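# Place the necktie in the basket, basket kept upright

## Task

Get every part of the necktie inside the basket, and make sure the basket ends up upright and resting level on the table.

## Robot and tools

Robot: two six-joint arms, left_arm and right_arm, each ending in a two-finger parallel gripper. Calibrated bases sit at left_arm (+0.036, +0.371, 0) m and right_arm (+0.023, -0.269, 0) m, each with only a tiny yaw (quat_wxyz about (1, 0, 0, -0.009) and (1, 0, 0, -0.013)).

Scene frame: the origin is at table-top height, halfway between the two nominal bases. +x points out over the table, +y toward left_arm, +z up. Arm names do not match the left or right of the images. All hand positions, orientations and velocities in results use this frame. end_effector_position (m) is the point between the finger pads, roughly 1 cm short of the tips. The fingers point along the gripper's +z and open along its y. Reported poses can be off by a few cm, more at long reach. Occasionally a held part gets tugged or a loose object gets pushed.

Row layout, shared by execute_actions and move: one flat list of 14 numbers, each in [-1, 1], always for both arms. First come left_arm's waist, shoulder, elbow, wrist pitch, wrist yaw, wrist roll and opening, then the same seven for right_arm. The six joint numbers are offsets, not poses. They are measured from the arm's Joint targets as they stood when the action (or move) began, not from the previous row, so sending the same offset again moves the arm further. Scale: 1.0 equals 1.202 rad for the waist, 1.258 for the shoulder, 1.3 for the elbow, 2.073 for wrist pitch, and 2.022 for wrist yaw and wrist roll. The opening number is absolute: +1 fully open, -1 closed. To hold a gripper steady, resend its current command; 0 means half-way, not 'unchanged'. Send 0 offsets to keep joints where they are.

Joint ranges in rad, in URDF signs: waist -2.618 to 3.054, shoulder 0 to 3.142, elbow 0 to 3.142, wrist pitch -1.571 to 1.571, wrist yaw -1.571 to 1.571, wrist roll -2.094 to 2.094. Wrist pitch runs opposite to the URDF in everything you send and read, so flip its sign. If an action would push a joint more than 0.059 rad beyond its range, it is refused for both arms. Real ends may differ by up to 0.059 rad either way. Clamping at an end is reported as 'joint sent to its limit'. Each step, a joint target may lead its measured angle by at most 0.202 (waist), 0.258 (shoulder), 0.3 (elbow), 0.573 (pitch) or 0.522 (yaw, roll) rad. Targets that would carry the gripper more than 200 mm from where it is are scaled back. Very small turns may not start at all.

execute_actions: actions is a list of actions. Each action is a table of up to 15 rows, one row per 1/30 s control step. If a table is shorter, its last row is held for the remaining steps of the 15. cameras lists which images come back. Leave it out or send ["all"] for every camera, or [] for none. An empty actions list returns the complete state.

move: target is one row, or a list of up to 15 rows. Every row is an offset from the same starting Joint targets. Joints are interpolated together, so the hand traces a curve. Nothing is steered around obstacles or the other arm. speed: 0.01 to 2 rad/s, default 0.5, applied to the joint with the farthest to travel; give one value, or one per target. blend: a corner radius in rad for lists (default 0, which stops at each target). opening_speed: at least 0.2 per second on the -1 to +1 scale; keep it low when squeezing something soft. blocking=false returns early while the move carries on. The extra 'move:' line gives the outcome: done, off_target (resting more than 0.035 rad off), moving, held or fault. It may add limits=held and the worst joint error for each arm. Faster motion hits harder, and aiming past a contact presses harder.

wait: seconds 0 to 10; the robot keeps its last command. stop: brakes a running move, which needs some room to do so. zoom_image: camera (cam_high, cam_low, cam_roll_left, cam_roll_right, cam_left_wrist, cam_right_wrist) and region [x0, y0, x1, y1] in pixels. The region may be up to 504x504, taken from that camera's latest image (896x504). read_manual: section "licences" only; it does not move anything. finished_scene: scene is the current scene's number. It ends the scene permanently, so the goal must hold with the robot hands-off.

Result lines: Joint positions (rad, then finger gap in m; 0.094 means fully open) and Joint velocities, which read 'within noise' when idle. Joint targets are the base for your next offsets. Tool commands show the present gripper commands. grip_measured is the finger opening on the command scale. It reads a little wide when empty, narrower than the part under a full squeeze, and follows the command right up to the force limit, so contact does not show there. grip_effort_nm is the gripper motor effort: negative closing, positive opening, never a true pad force. Joint torques are in N m and include gravity; the first three wrap at ±28. 'joint command not followed' means the clearance check changed some targets. To release, command an opening well above grip_measured. If an arm is pressing on something or has been dragged away, command its targets back past its measured positions.

Avoid: dropping the tie, opening on a part that is still moving, fast impacts, hard presses, and the arms hitting each other, which can end the scene. Anything that falls or is left off the table fails the task. Keeping a load held or an arm stretched out heats its motors. A MOTOR HOT line appears at 75 °C. At 90 °C the arm folds and stays idle, and at 100 °C it goes limp, so rest arms close to their bases when not in use.

Each tool is called after "Call:" as name(argument=value, ...) on one line, values as JSON.

## Session

Call:
execute_actions(actions=[])

Scene clock: 0.00 s.
left_arm: end_effector_position=(+0.2426, +0.2884, +0.1478) grip_measured=+1.000 grip_effort_nm=n/a end_effector_quat_wxyz=(+0.082, +0.779, +0.621, +0.046) | right_arm: end_effector_position=(+0.0231, -0.4999, +0.1566) grip_measured=+1.000 grip_effort_nm=n/a end_effector_quat_wxyz=(+0.380, +0.736, +0.325, -0.457)
Joint positions: left_arm=[-0.365 1.204 1.071 1.25 0.001 1.413 0.094] | right_arm=[-0.779 0.622 0.318 0.435 1.121 0.965 0.094]
Joint velocities: within noise
Joint torques (N m): no reading
Motor temperatures (°C): left_arm=[22 30 30 32 22 25 22] | right_arm=[25 28 29 31 27 24 22]
Heat: left arm: 32 °C; right arm: 31 °C.
Joint targets: left_arm=[-0.365 1.195 1.083 1.249 0.011 1.412] | right_arm=[-0.779 0.617 0.328 0.438 1.134 0.963]
Tool commands: left_gripper/opening=+1.0 right_gripper/opening=+1.0

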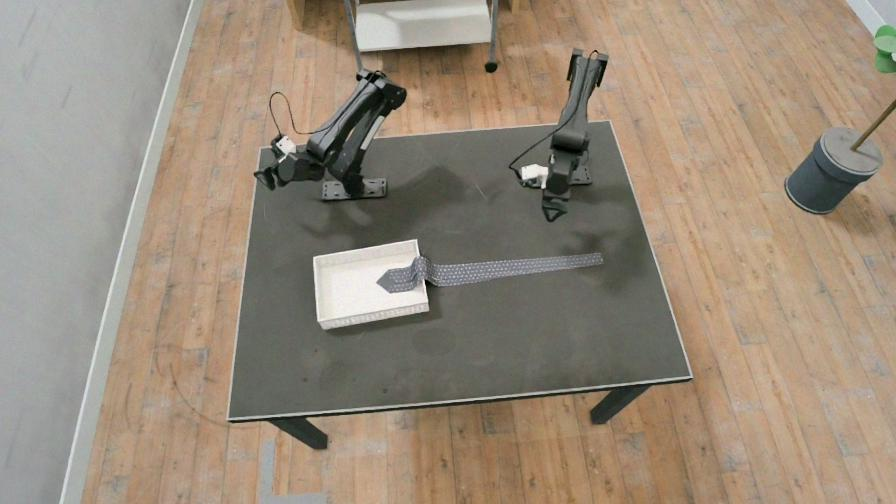

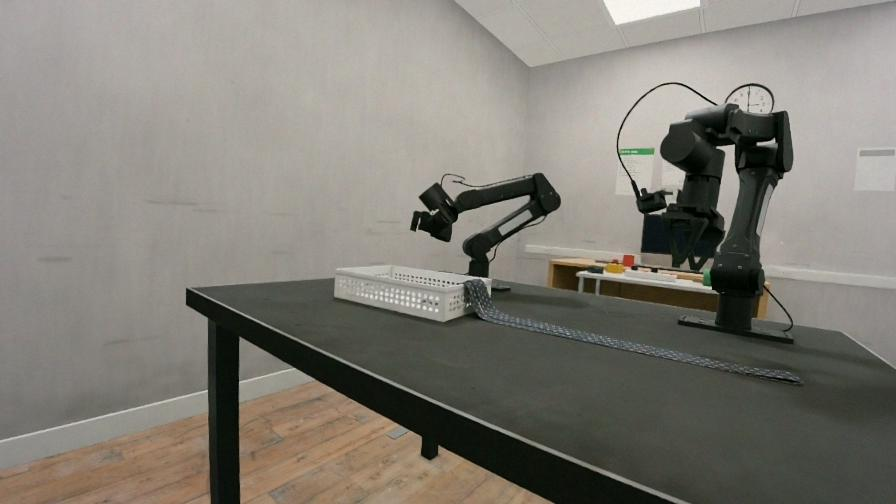

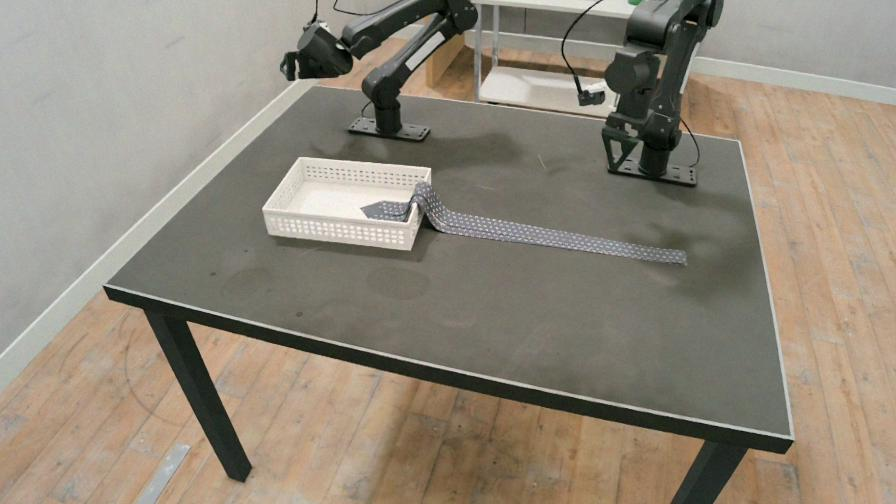

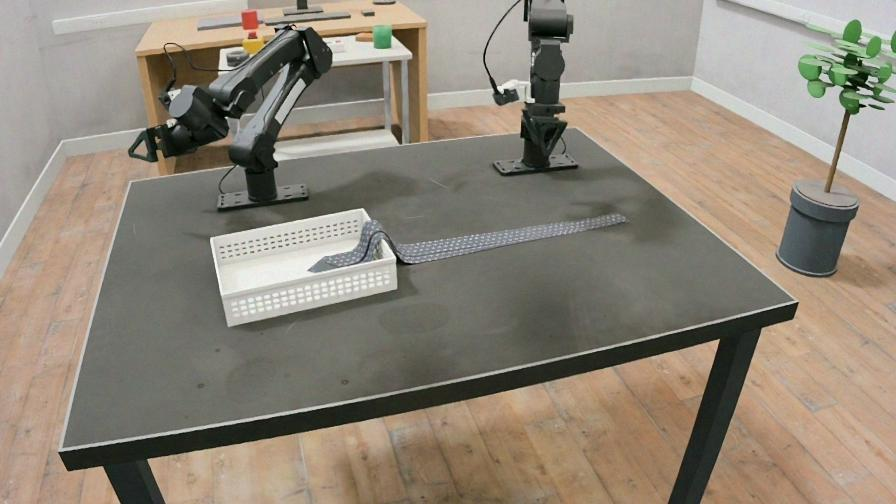

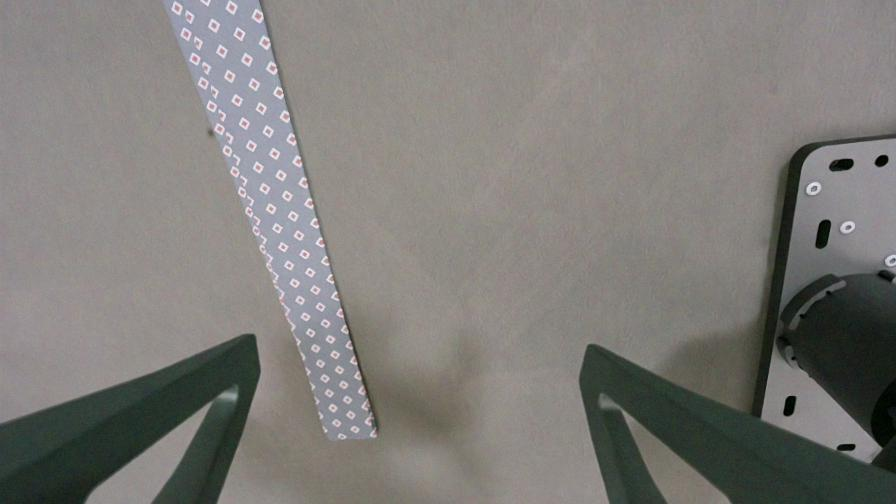

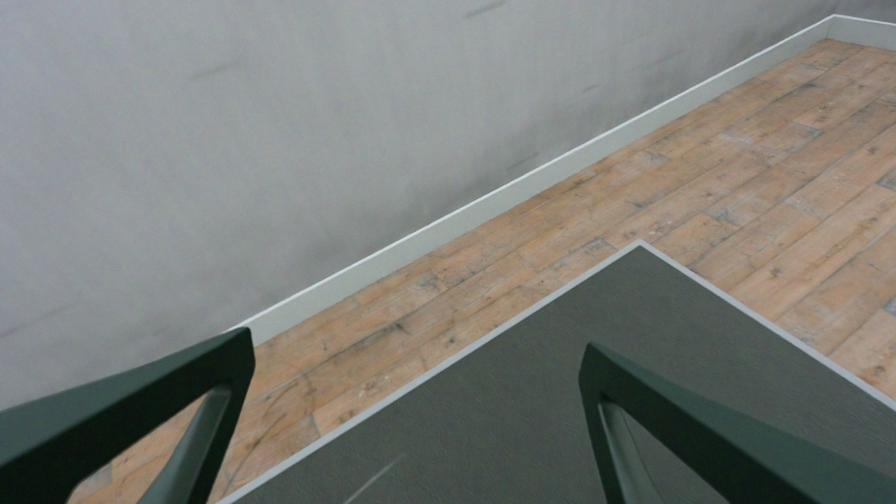

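Call:
zoom_image(camera="cam_high", region=[290, 210, 650, 350])

Call:
zoom_image(camera="cam_roll_right", region=[190, 180, 650, 340])

Scaled by 1.400 from the camera's 896x504 image, which has a finer 1280x720 frame.

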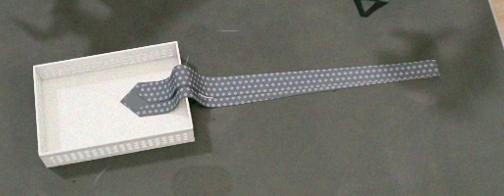

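Scaled by 1.096 from the camera's 896x504 image, which has a finer 1280x720 frame.

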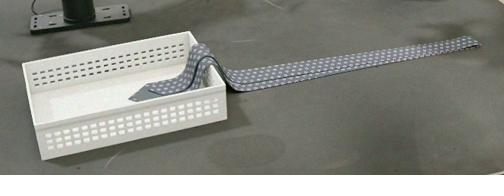

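Call:
move(target=[-0.2313, 0.7313, 0.6215, 0.0473, -0.0054, -0.2483, 1, 0, 0, 0, 0, 0, 0, 1], speed=0.8)

Scene clock: 43.67 s.
left_arm: end_effector_position=(+0.3558, +0.1223, +0.0899) grip_measured=+1.000 grip_effort_nm=-0.027 end_effector_quat_wxyz=(-0.010, +0.711, +0.703, -0.002) | right_arm: end_effector_position=(+0.0231, -0.4999, +0.1566) grip_measured=+1.000 grip_effort_nm=-0.012 end_effector_quat_wxyz=(+0.380, +0.736, +0.325, -0.457)
Joint positions: left_arm=[-0.645 2.121 1.86 1.33 0.001 0.92 0.094] | right_arm=[-0.779 0.622 0.318 0.435 1.121 0.965 0.094]
Joint torques (N m): left_arm=[0.25 -11.54 8.42 0.07 0 -0.15] | right_arm=[-0.05 -0.1 8.58 -1.46 0.53 -0.03]
Joint targets: left_arm=[-0.643 2.115 1.891 1.347 0.000 0.910] | right_arm=[-0.779 0.617 0.328 0.438 1.134 0.963]
move: done

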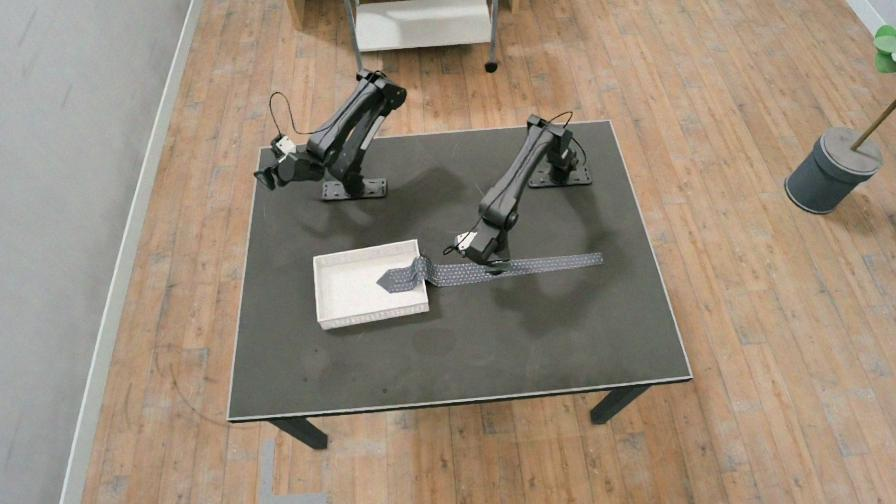

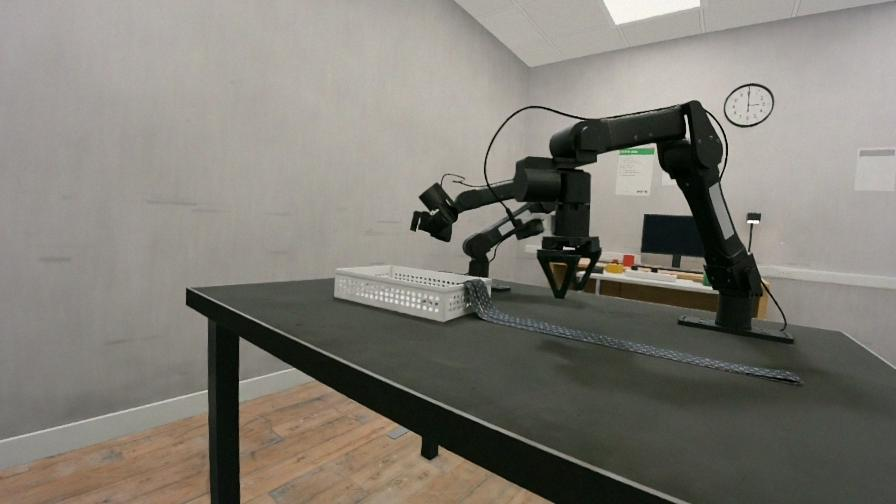

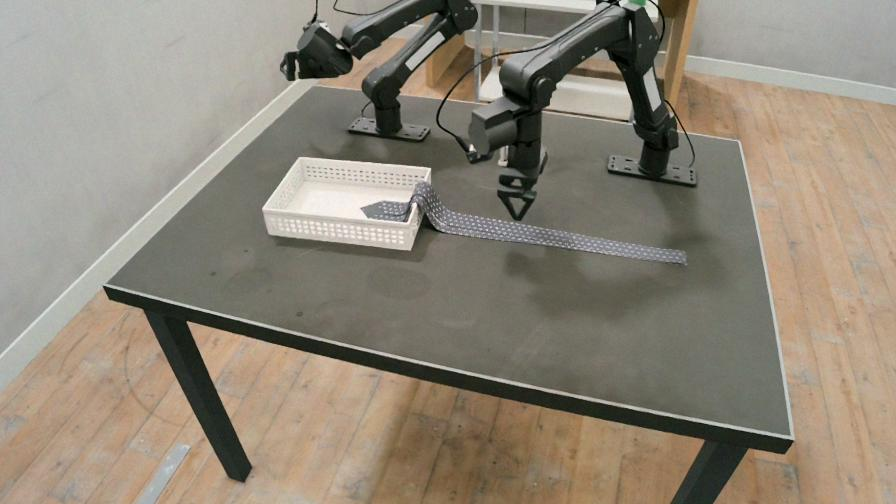

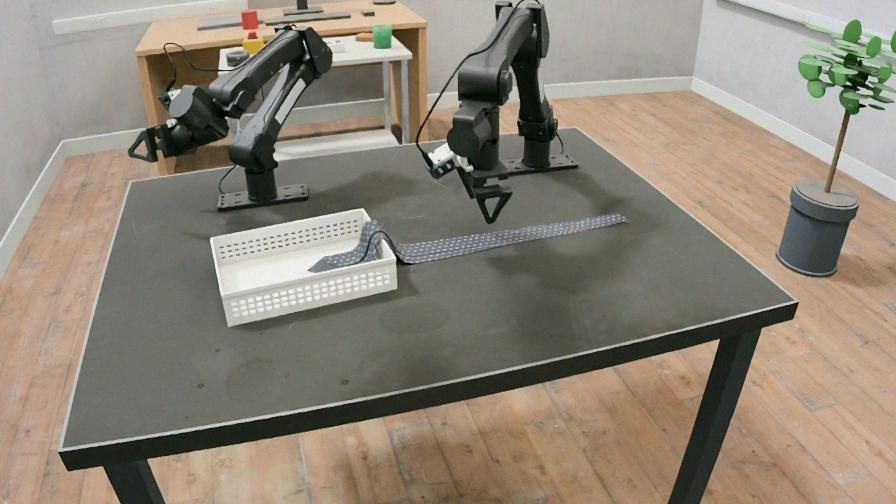

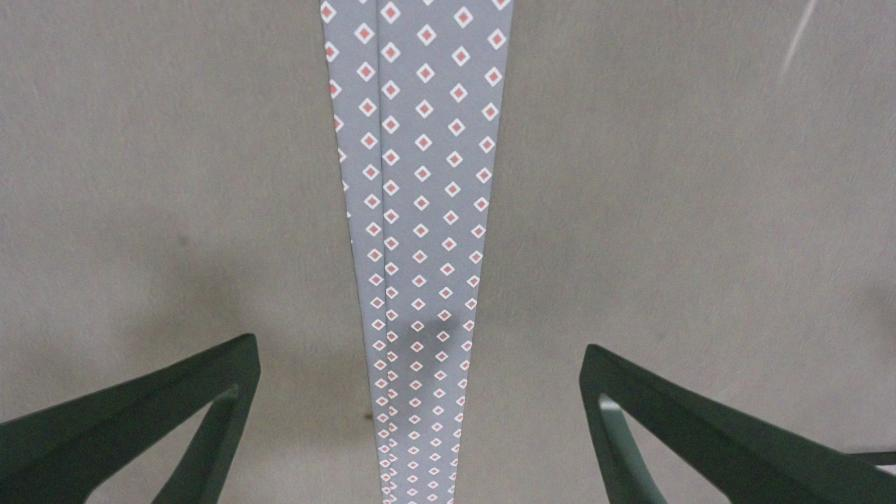

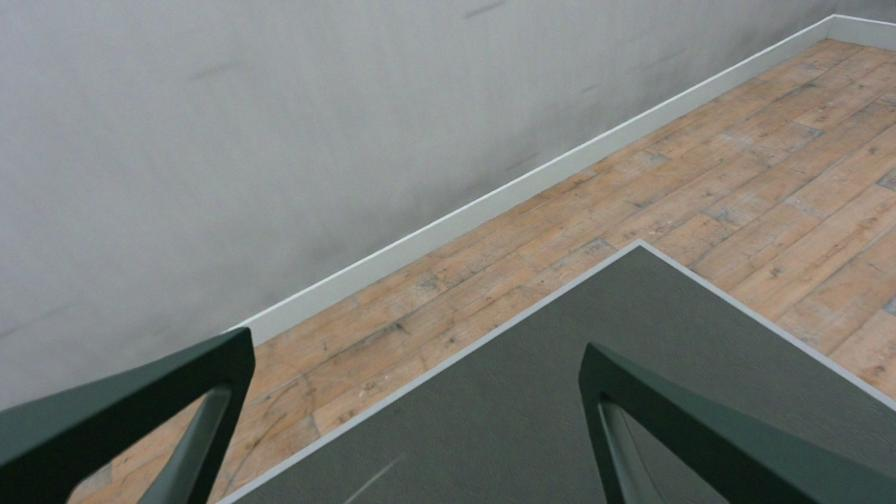

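Call:
move(target=[0, 0.0355, -0.1936, -0.1431, 0, 0, 1, 0, 0, 0, 0, 0, 0, 1], speed=0.3, cameras=["cam_low", "cam_left_wrist", "cam_roll_right"])

Scene clock: 48.13 s.
left_arm: end_effector_position=(+0.3568, +0.1216, +0.0224) grip_measured=+1.000 grip_effort_nm=-0.027 end_effector_quat_wxyz=(-0.006, +0.711, +0.703, -0.001) | right_arm: end_effector_position=(+0.0231, -0.4999, +0.1566) grip_measured=+1.000 grip_effort_nm=-0.017 end_effector_quat_wxyz=(+0.380, +0.736, +0.325, -0.457)
Joint positions: left_arm=[-0.645 2.157 1.646 1.071 0 0.919 0.094] | right_arm=[-0.779 0.622 0.318 0.435 1.121 0.965 0.094]
Joint torques (N m): left_arm=[0.25 -10.96 5.12 -0.29 0.01 -0.11] | right_arm=[0.02 -0.13 8.57 -1.46 0.53 -0.01]
Joint targets: left_arm=[-0.643 2.159 1.640 1.050 -0.001 0.910] | right_arm=[-0.779 0.617 0.328 0.438 1.134 0.963]
move: done
Images, in order: cam_low, cam_roll_right, cam_left_wrist.

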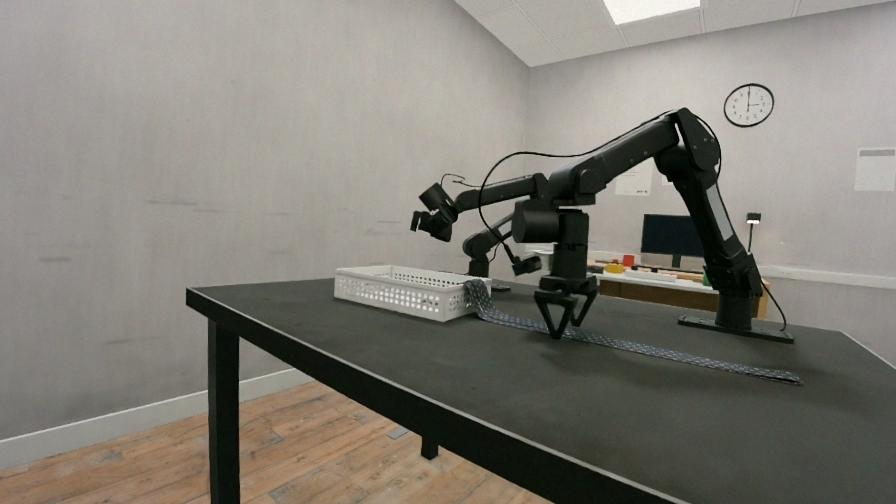

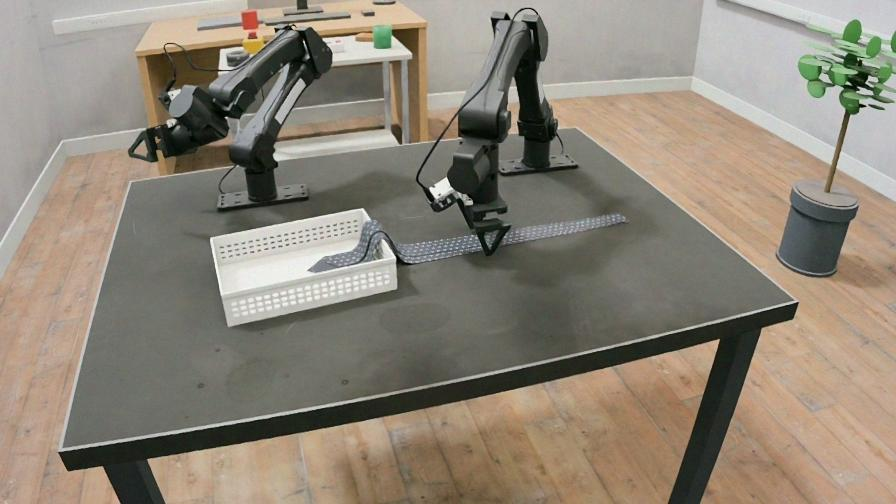

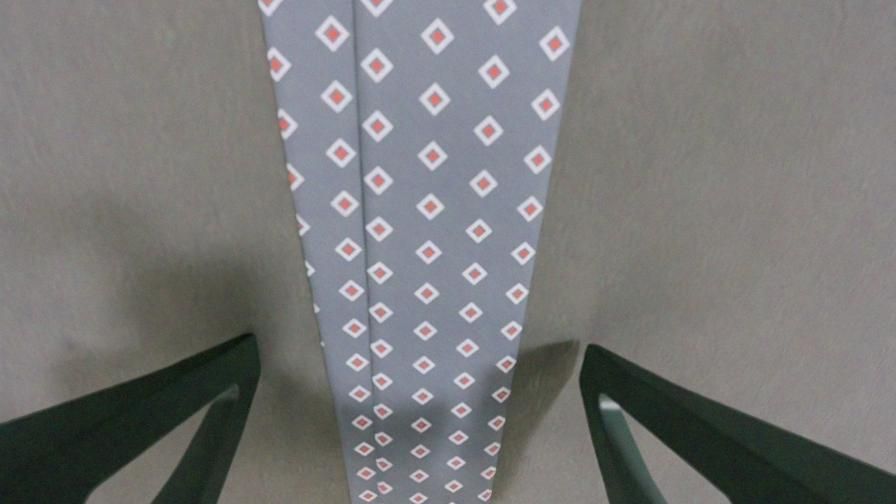

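Call:
move(target=[0, 0.0101, -0.0192, -0.0181, 0, 0, 1, 0, 0, 0, 0, 0, 0, 1], speed=0.1, cameras=["cam_low", "cam_left_wrist", "cam_roll_right"])

Scene clock: 50.00 s.
left_arm: end_effector_position=(+0.3574, +0.1212, +0.0207) grip_measured=+1.000 grip_effort_nm=-0.022 end_effector_quat_wxyz=(-0.003, +0.710, +0.704, +0.000) | right_arm: end_effector_position=(+0.0231, -0.4999, +0.1566) grip_measured=+1.000 grip_effort_nm=-0.012 end_effector_quat_wxyz=(+0.380, +0.736, +0.325, -0.457)
Joint positions: left_arm=[-0.645 2.157 1.639 1.059 0 0.917 0.094] | right_arm=[-0.779 0.622 0.318 0.435 1.121 0.965 0.094]
Joint torques (N m): left_arm=[0.24 -9.94 3.69 -0.56 0.01 -0.1] | right_arm=[-0.01 -0.16 8.53 -1.44 0.52 -0.01]
Joint targets: left_arm=[-0.643 2.172 1.615 1.013 -0.001 0.910] | right_arm=[-0.779 0.617 0.328 0.438 1.134 0.963]
move: off_target (left_arm); left_arm: the wrist pitch is farthest, 0.047 rad from its target
Images, in order: cam_low, cam_roll_right, cam_left_wrist.

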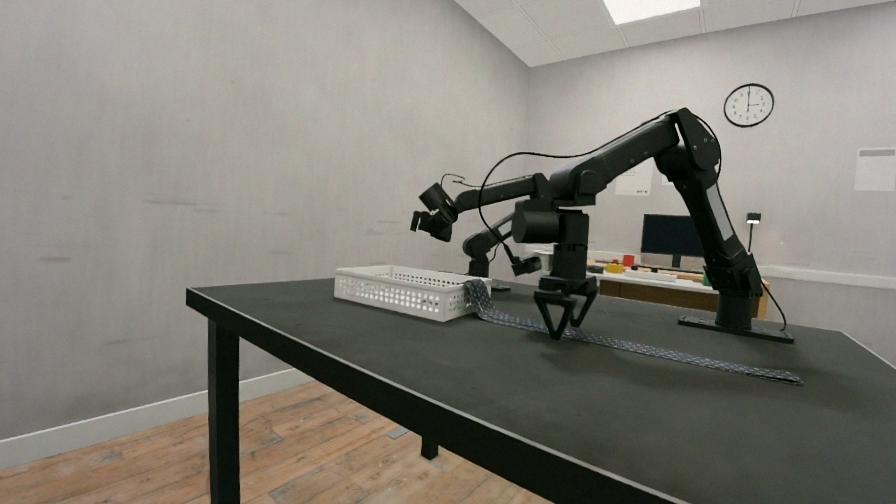

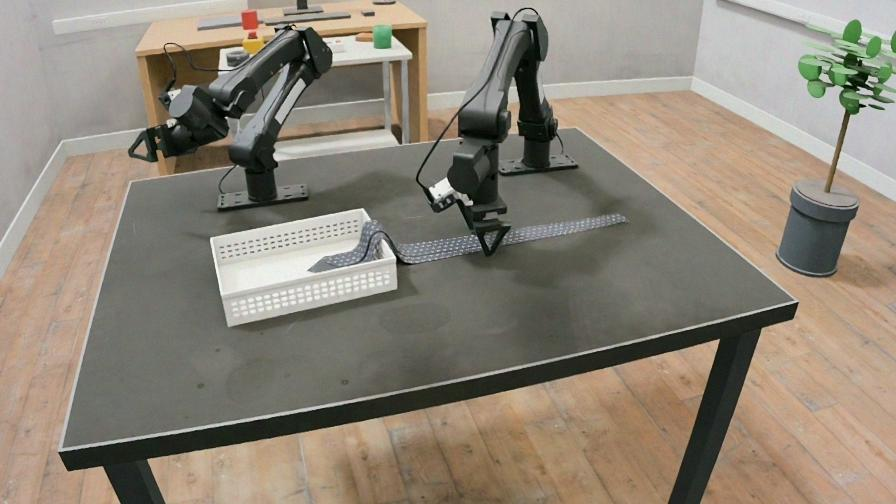

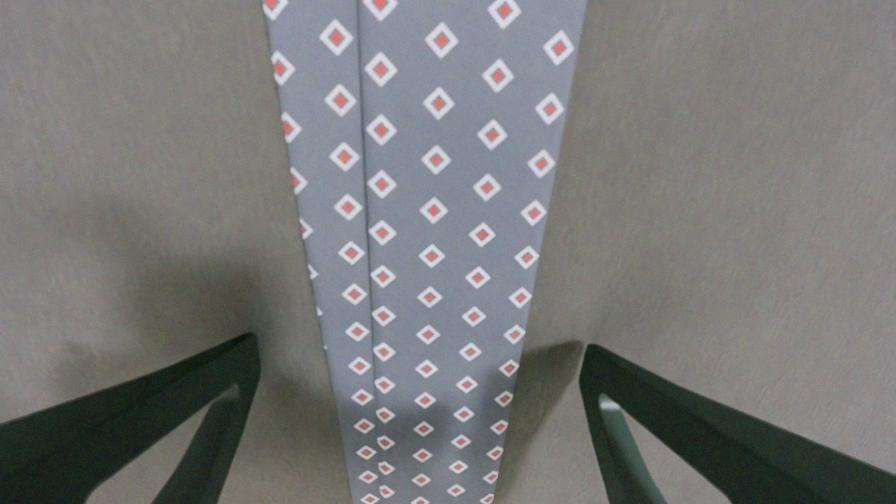

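Call:
move(target=[0, -0.006, 0.010, 0.009, 0, 0, -1, 0, 0, 0, 0, 0, 0, 1], opening_speed=1.0, cameras=["cam_low", "cam_left_wrist", "cam_roll_right"])

Scene clock: 55.73 s.
left_arm: end_effector_position=(+0.3632, +0.1192, +0.0206) grip_measured=-0.780 grip_effort_nm=-0.974 end_effector_quat_wxyz=(+0.008, +0.710, +0.704, +0.007) | right_arm: end_effector_position=(+0.0231, -0.4999, +0.1566) grip_measured=+1.000 grip_effort_nm=-0.012 end_effector_quat_wxyz=(+0.380, +0.736, +0.325, -0.457)
Joint positions: left_arm=[-0.645 2.157 1.638 1.035 -0.011 0.916 0.01] | right_arm=[-0.779 0.622 0.318 0.435 1.121 0.965 0.094]
Joint torques (N m): left_arm=[0.23 -10.56 4.81 -0.2 0.1 -0.11] | right_arm=[-0.03 -0.16 8.59 -1.46 0.52 -0.02]
Motor temperatures (°C): left_arm=[22 36 32 31 21 24 22] | right_arm=[25 27 31 32 27 24 22]
Joint targets: left_arm=[-0.643 2.165 1.628 1.031 0.000 0.910] | right_arm=[-0.779 0.617 0.328 0.438 1.134 0.963]
move: done
Images, in order: cam_low, cam_roll_right, cam_left_wrist.

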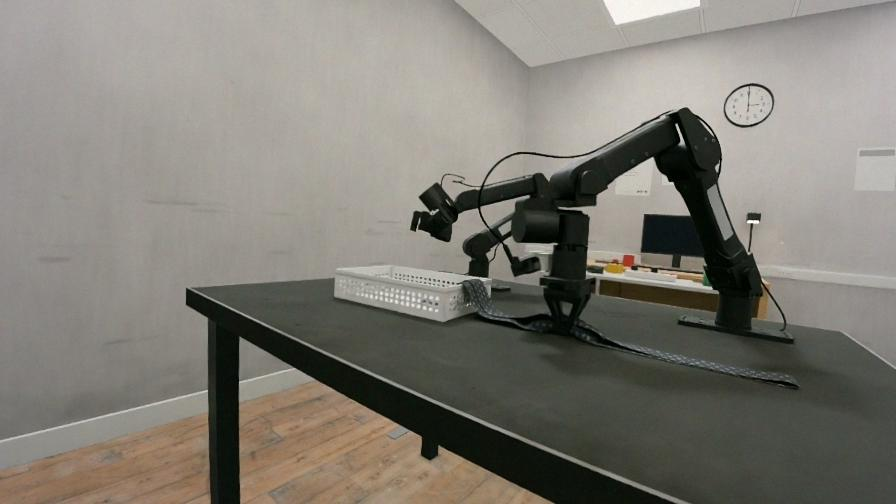

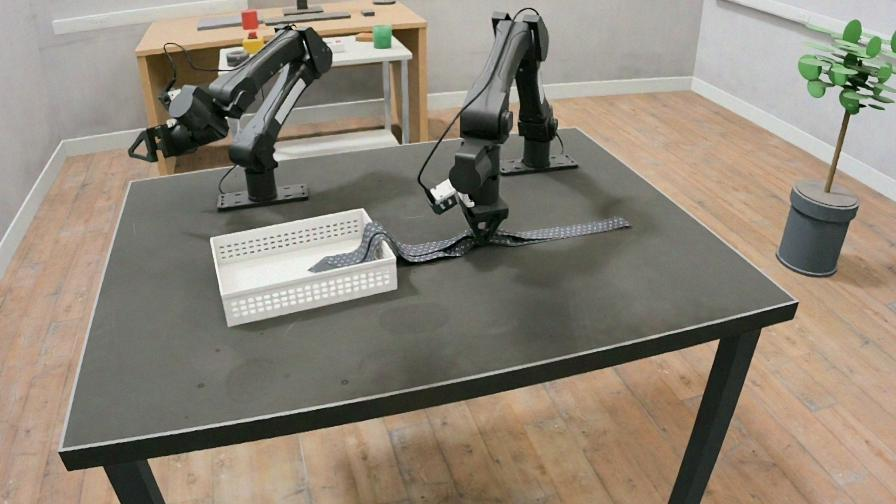

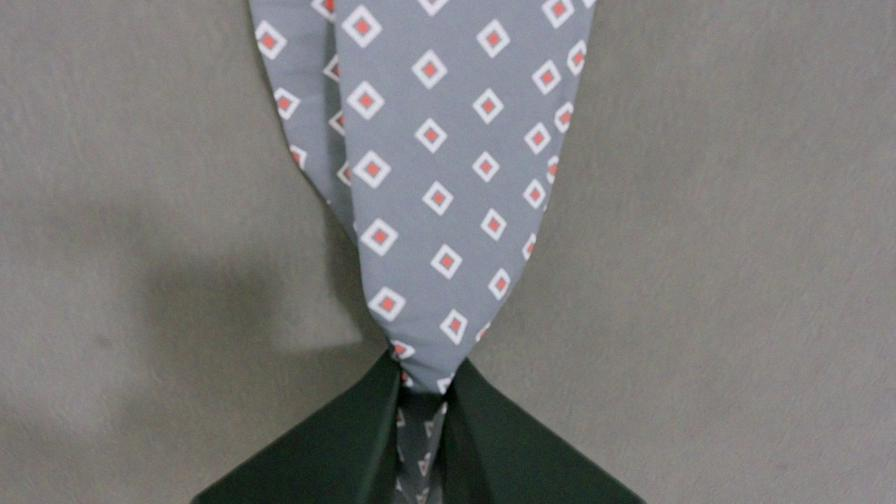

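Call:
move(target=[[-0.1348, -0.2964, -0.0599, -0.2352, 0, -0.1533, -1, 0, 0, 0, 0, 0, 0, 1], [-0.2745, 0.08, 0.624, -0.3295, 0, -0.3017, -1, 0, 0, 0, 0, 0, 0, 1]], speed=0.6, blend=0.15)

Scene clock: 67.13 s.
left_arm: end_effector_position=(+0.4024, -0.1821, +0.3528) grip_measured=-0.898 grip_effort_nm=-1.062 end_effector_quat_wxyz=(+0.579, +0.477, +0.631, -0.199) | right_arm: end_effector_position=(+0.0231, -0.4999, +0.1566) grip_measured=+1.000 grip_effort_nm=-0.012 end_effector_quat_wxyz=(+0.380, +0.736, +0.325, -0.457)
Joint positions: left_arm=[-0.972 2.261 2.399 0.392 -0.012 0.312 0.005] | right_arm=[-0.779 0.622 0.318 0.435 1.121 0.965 0.094]
Joint torques (N m): left_arm=[0.03 -12.92 10.15 -1.99 0.11 -0.15] | right_arm=[0.02 -0.18 8.57 -1.46 0.52 -0.01]
Heat: left arm: 38 °C; right arm: 32 °C.
Joint targets: left_arm=[-0.973 2.265 2.439 0.348 0.000 0.300] | right_arm=[-0.779 0.617 0.328 0.438 1.134 0.963]
move: off_target (left_arm); left_arm: the wrist pitch is farthest, 0.044 rad from its target

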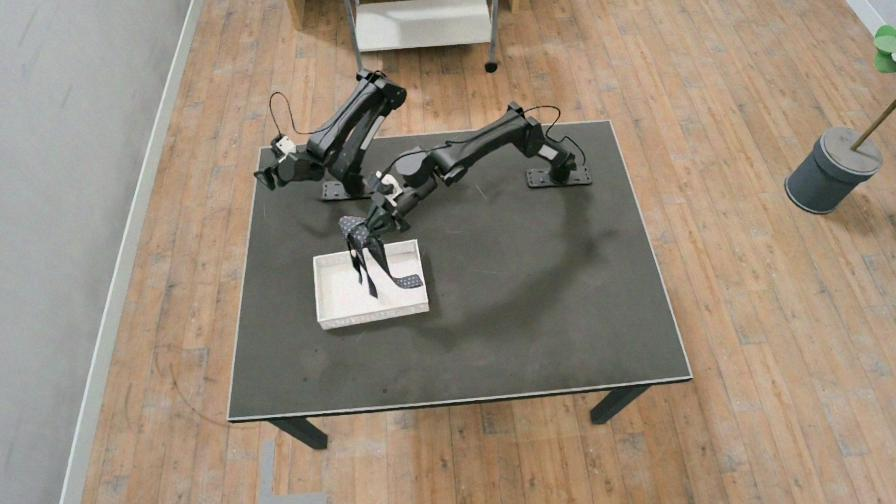

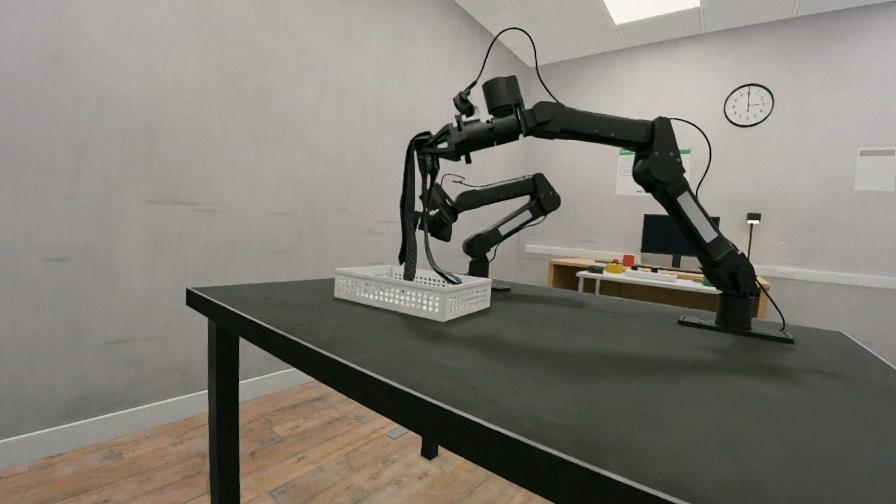

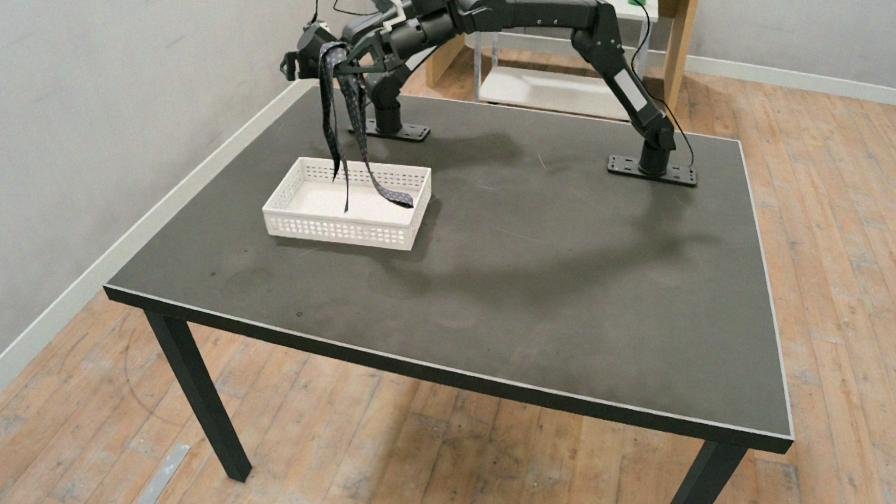

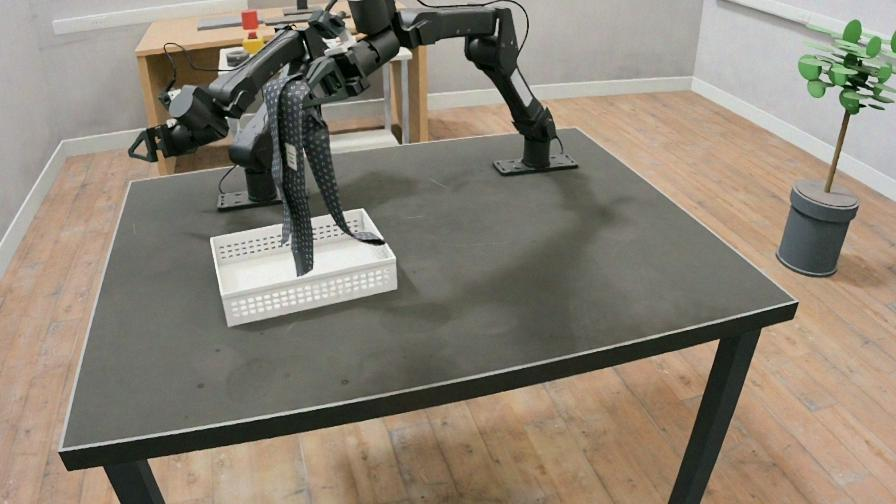

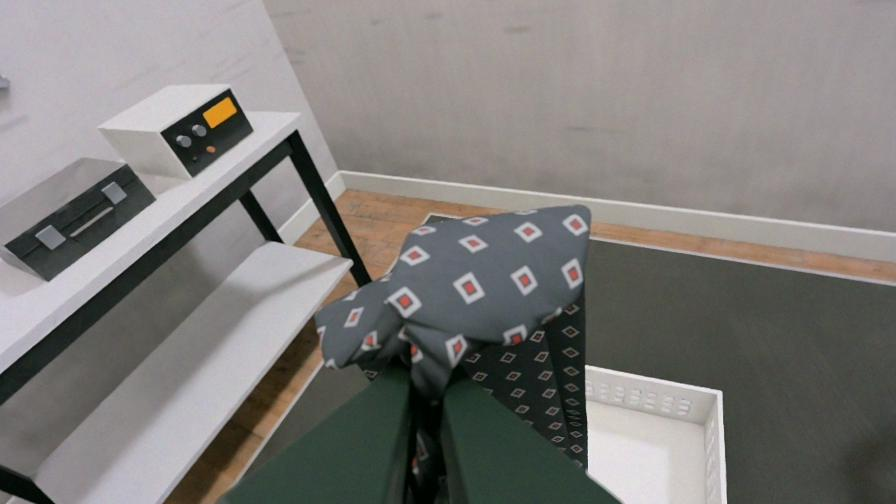

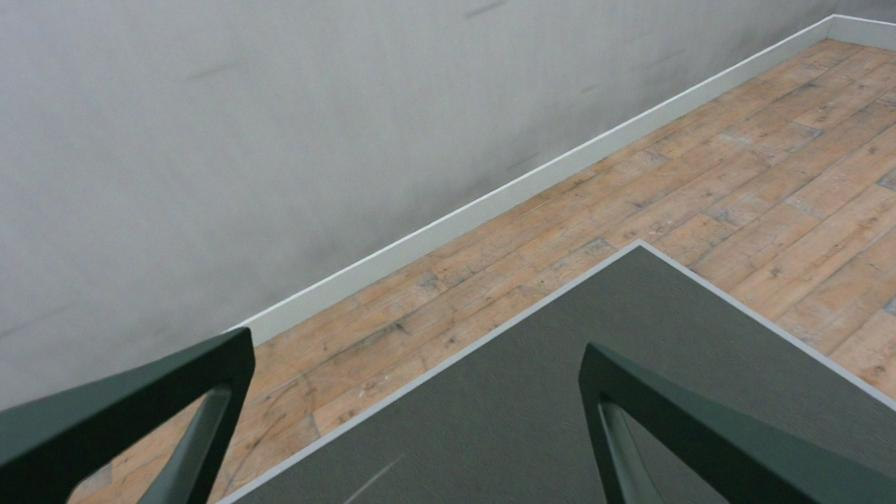

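Call:
move(target=[-0.011, 0.233, 0, 0.1452, 0, -0.084, -1, 0, 0, 0, 0, 0, 0, 1], speed=0.3)

Scene clock: 69.97 s.
left_arm: end_effector_position=(+0.3994, -0.1859, +0.1026) grip_measured=-0.898 grip_effort_nm=-1.057 end_effector_quat_wxyz=(+0.341, +0.498, +0.783, -0.149) | right_arm: end_effector_position=(+0.0231, -0.4999, +0.1566) grip_measured=+1.000 grip_effort_nm=-0.017 end_effector_quat_wxyz=(+0.380, +0.736, +0.325, -0.457)
Joint positions: left_arm=[-0.979 2.568 2.409 0.65 -0.012 0.141 0.005] | right_arm=[-0.779 0.622 0.318 0.435 1.121 0.965 0.094]
Joint torques (N m): left_arm=[-0.51 -15.87 9.26 -1.22 0.11 -0.18] | right_arm=[-0.02 -0.18 8.57 -1.48 0.5 -0.01]
Joint targets: left_arm=[-0.986 2.558 2.439 0.649 0.000 0.130] | right_arm=[-0.779 0.617 0.328 0.438 1.134 0.963]
move: done

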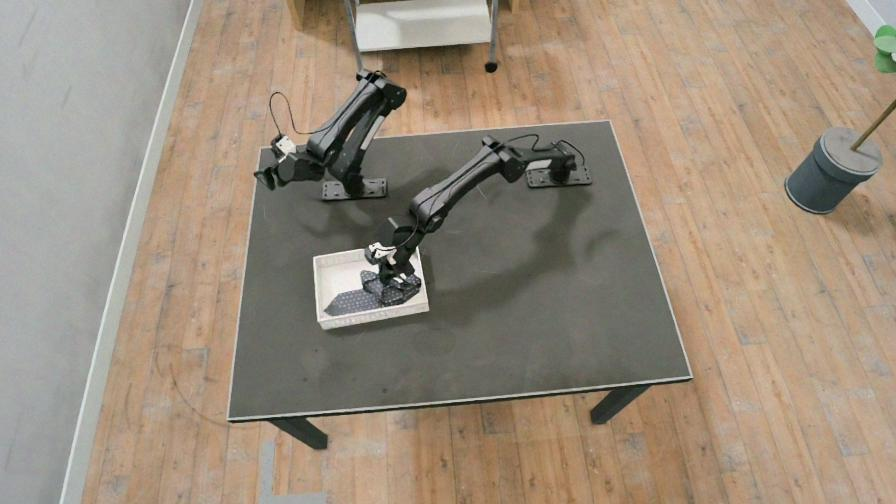

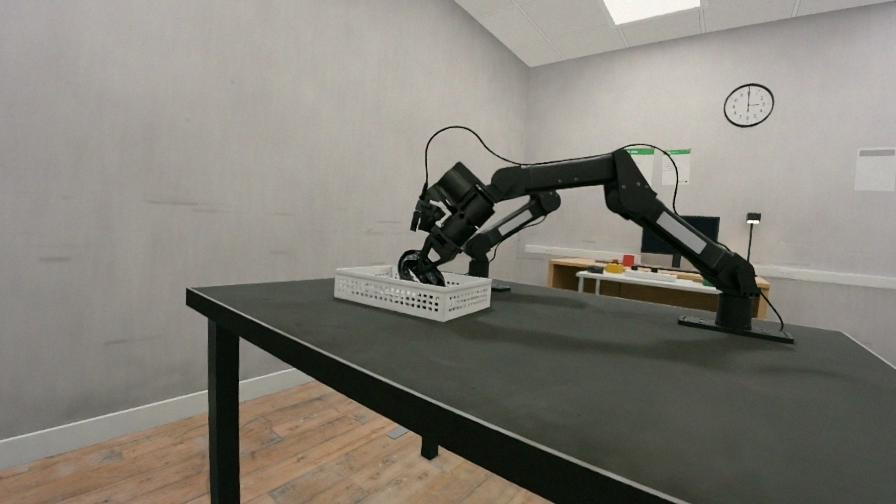

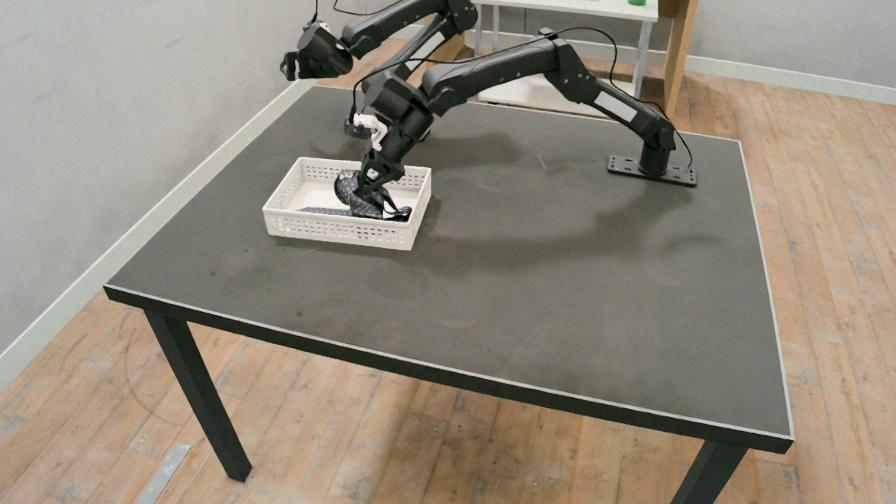

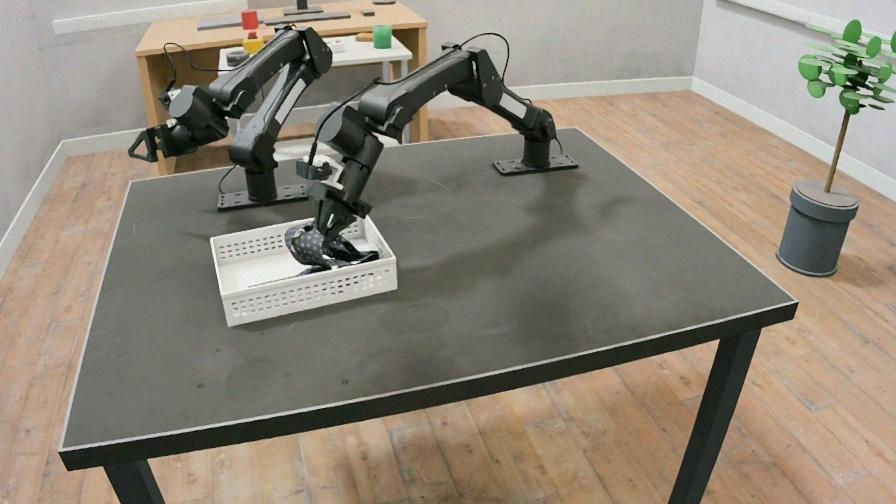

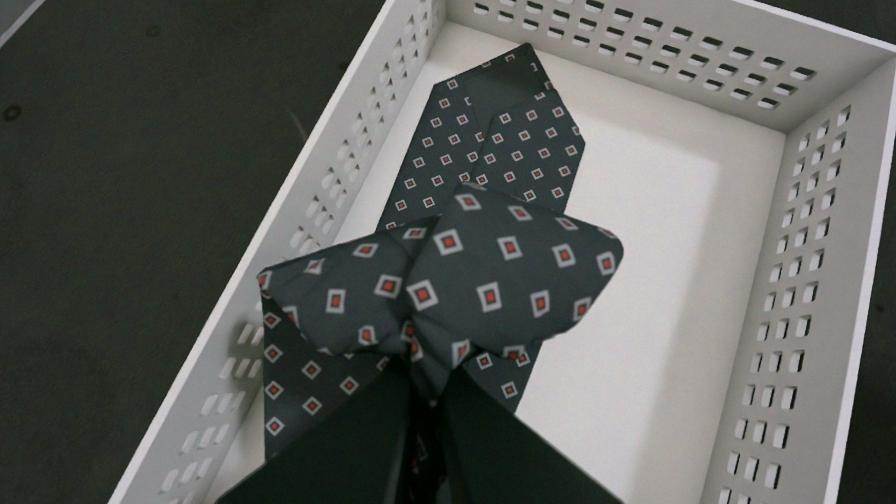

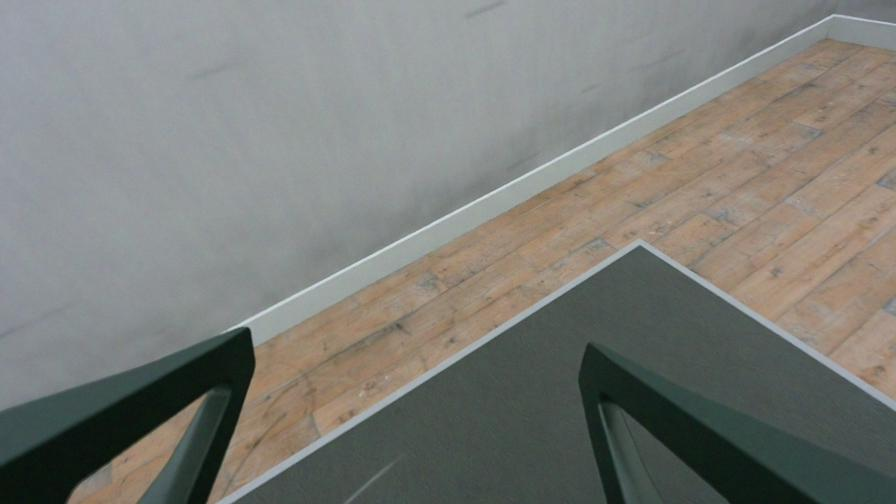

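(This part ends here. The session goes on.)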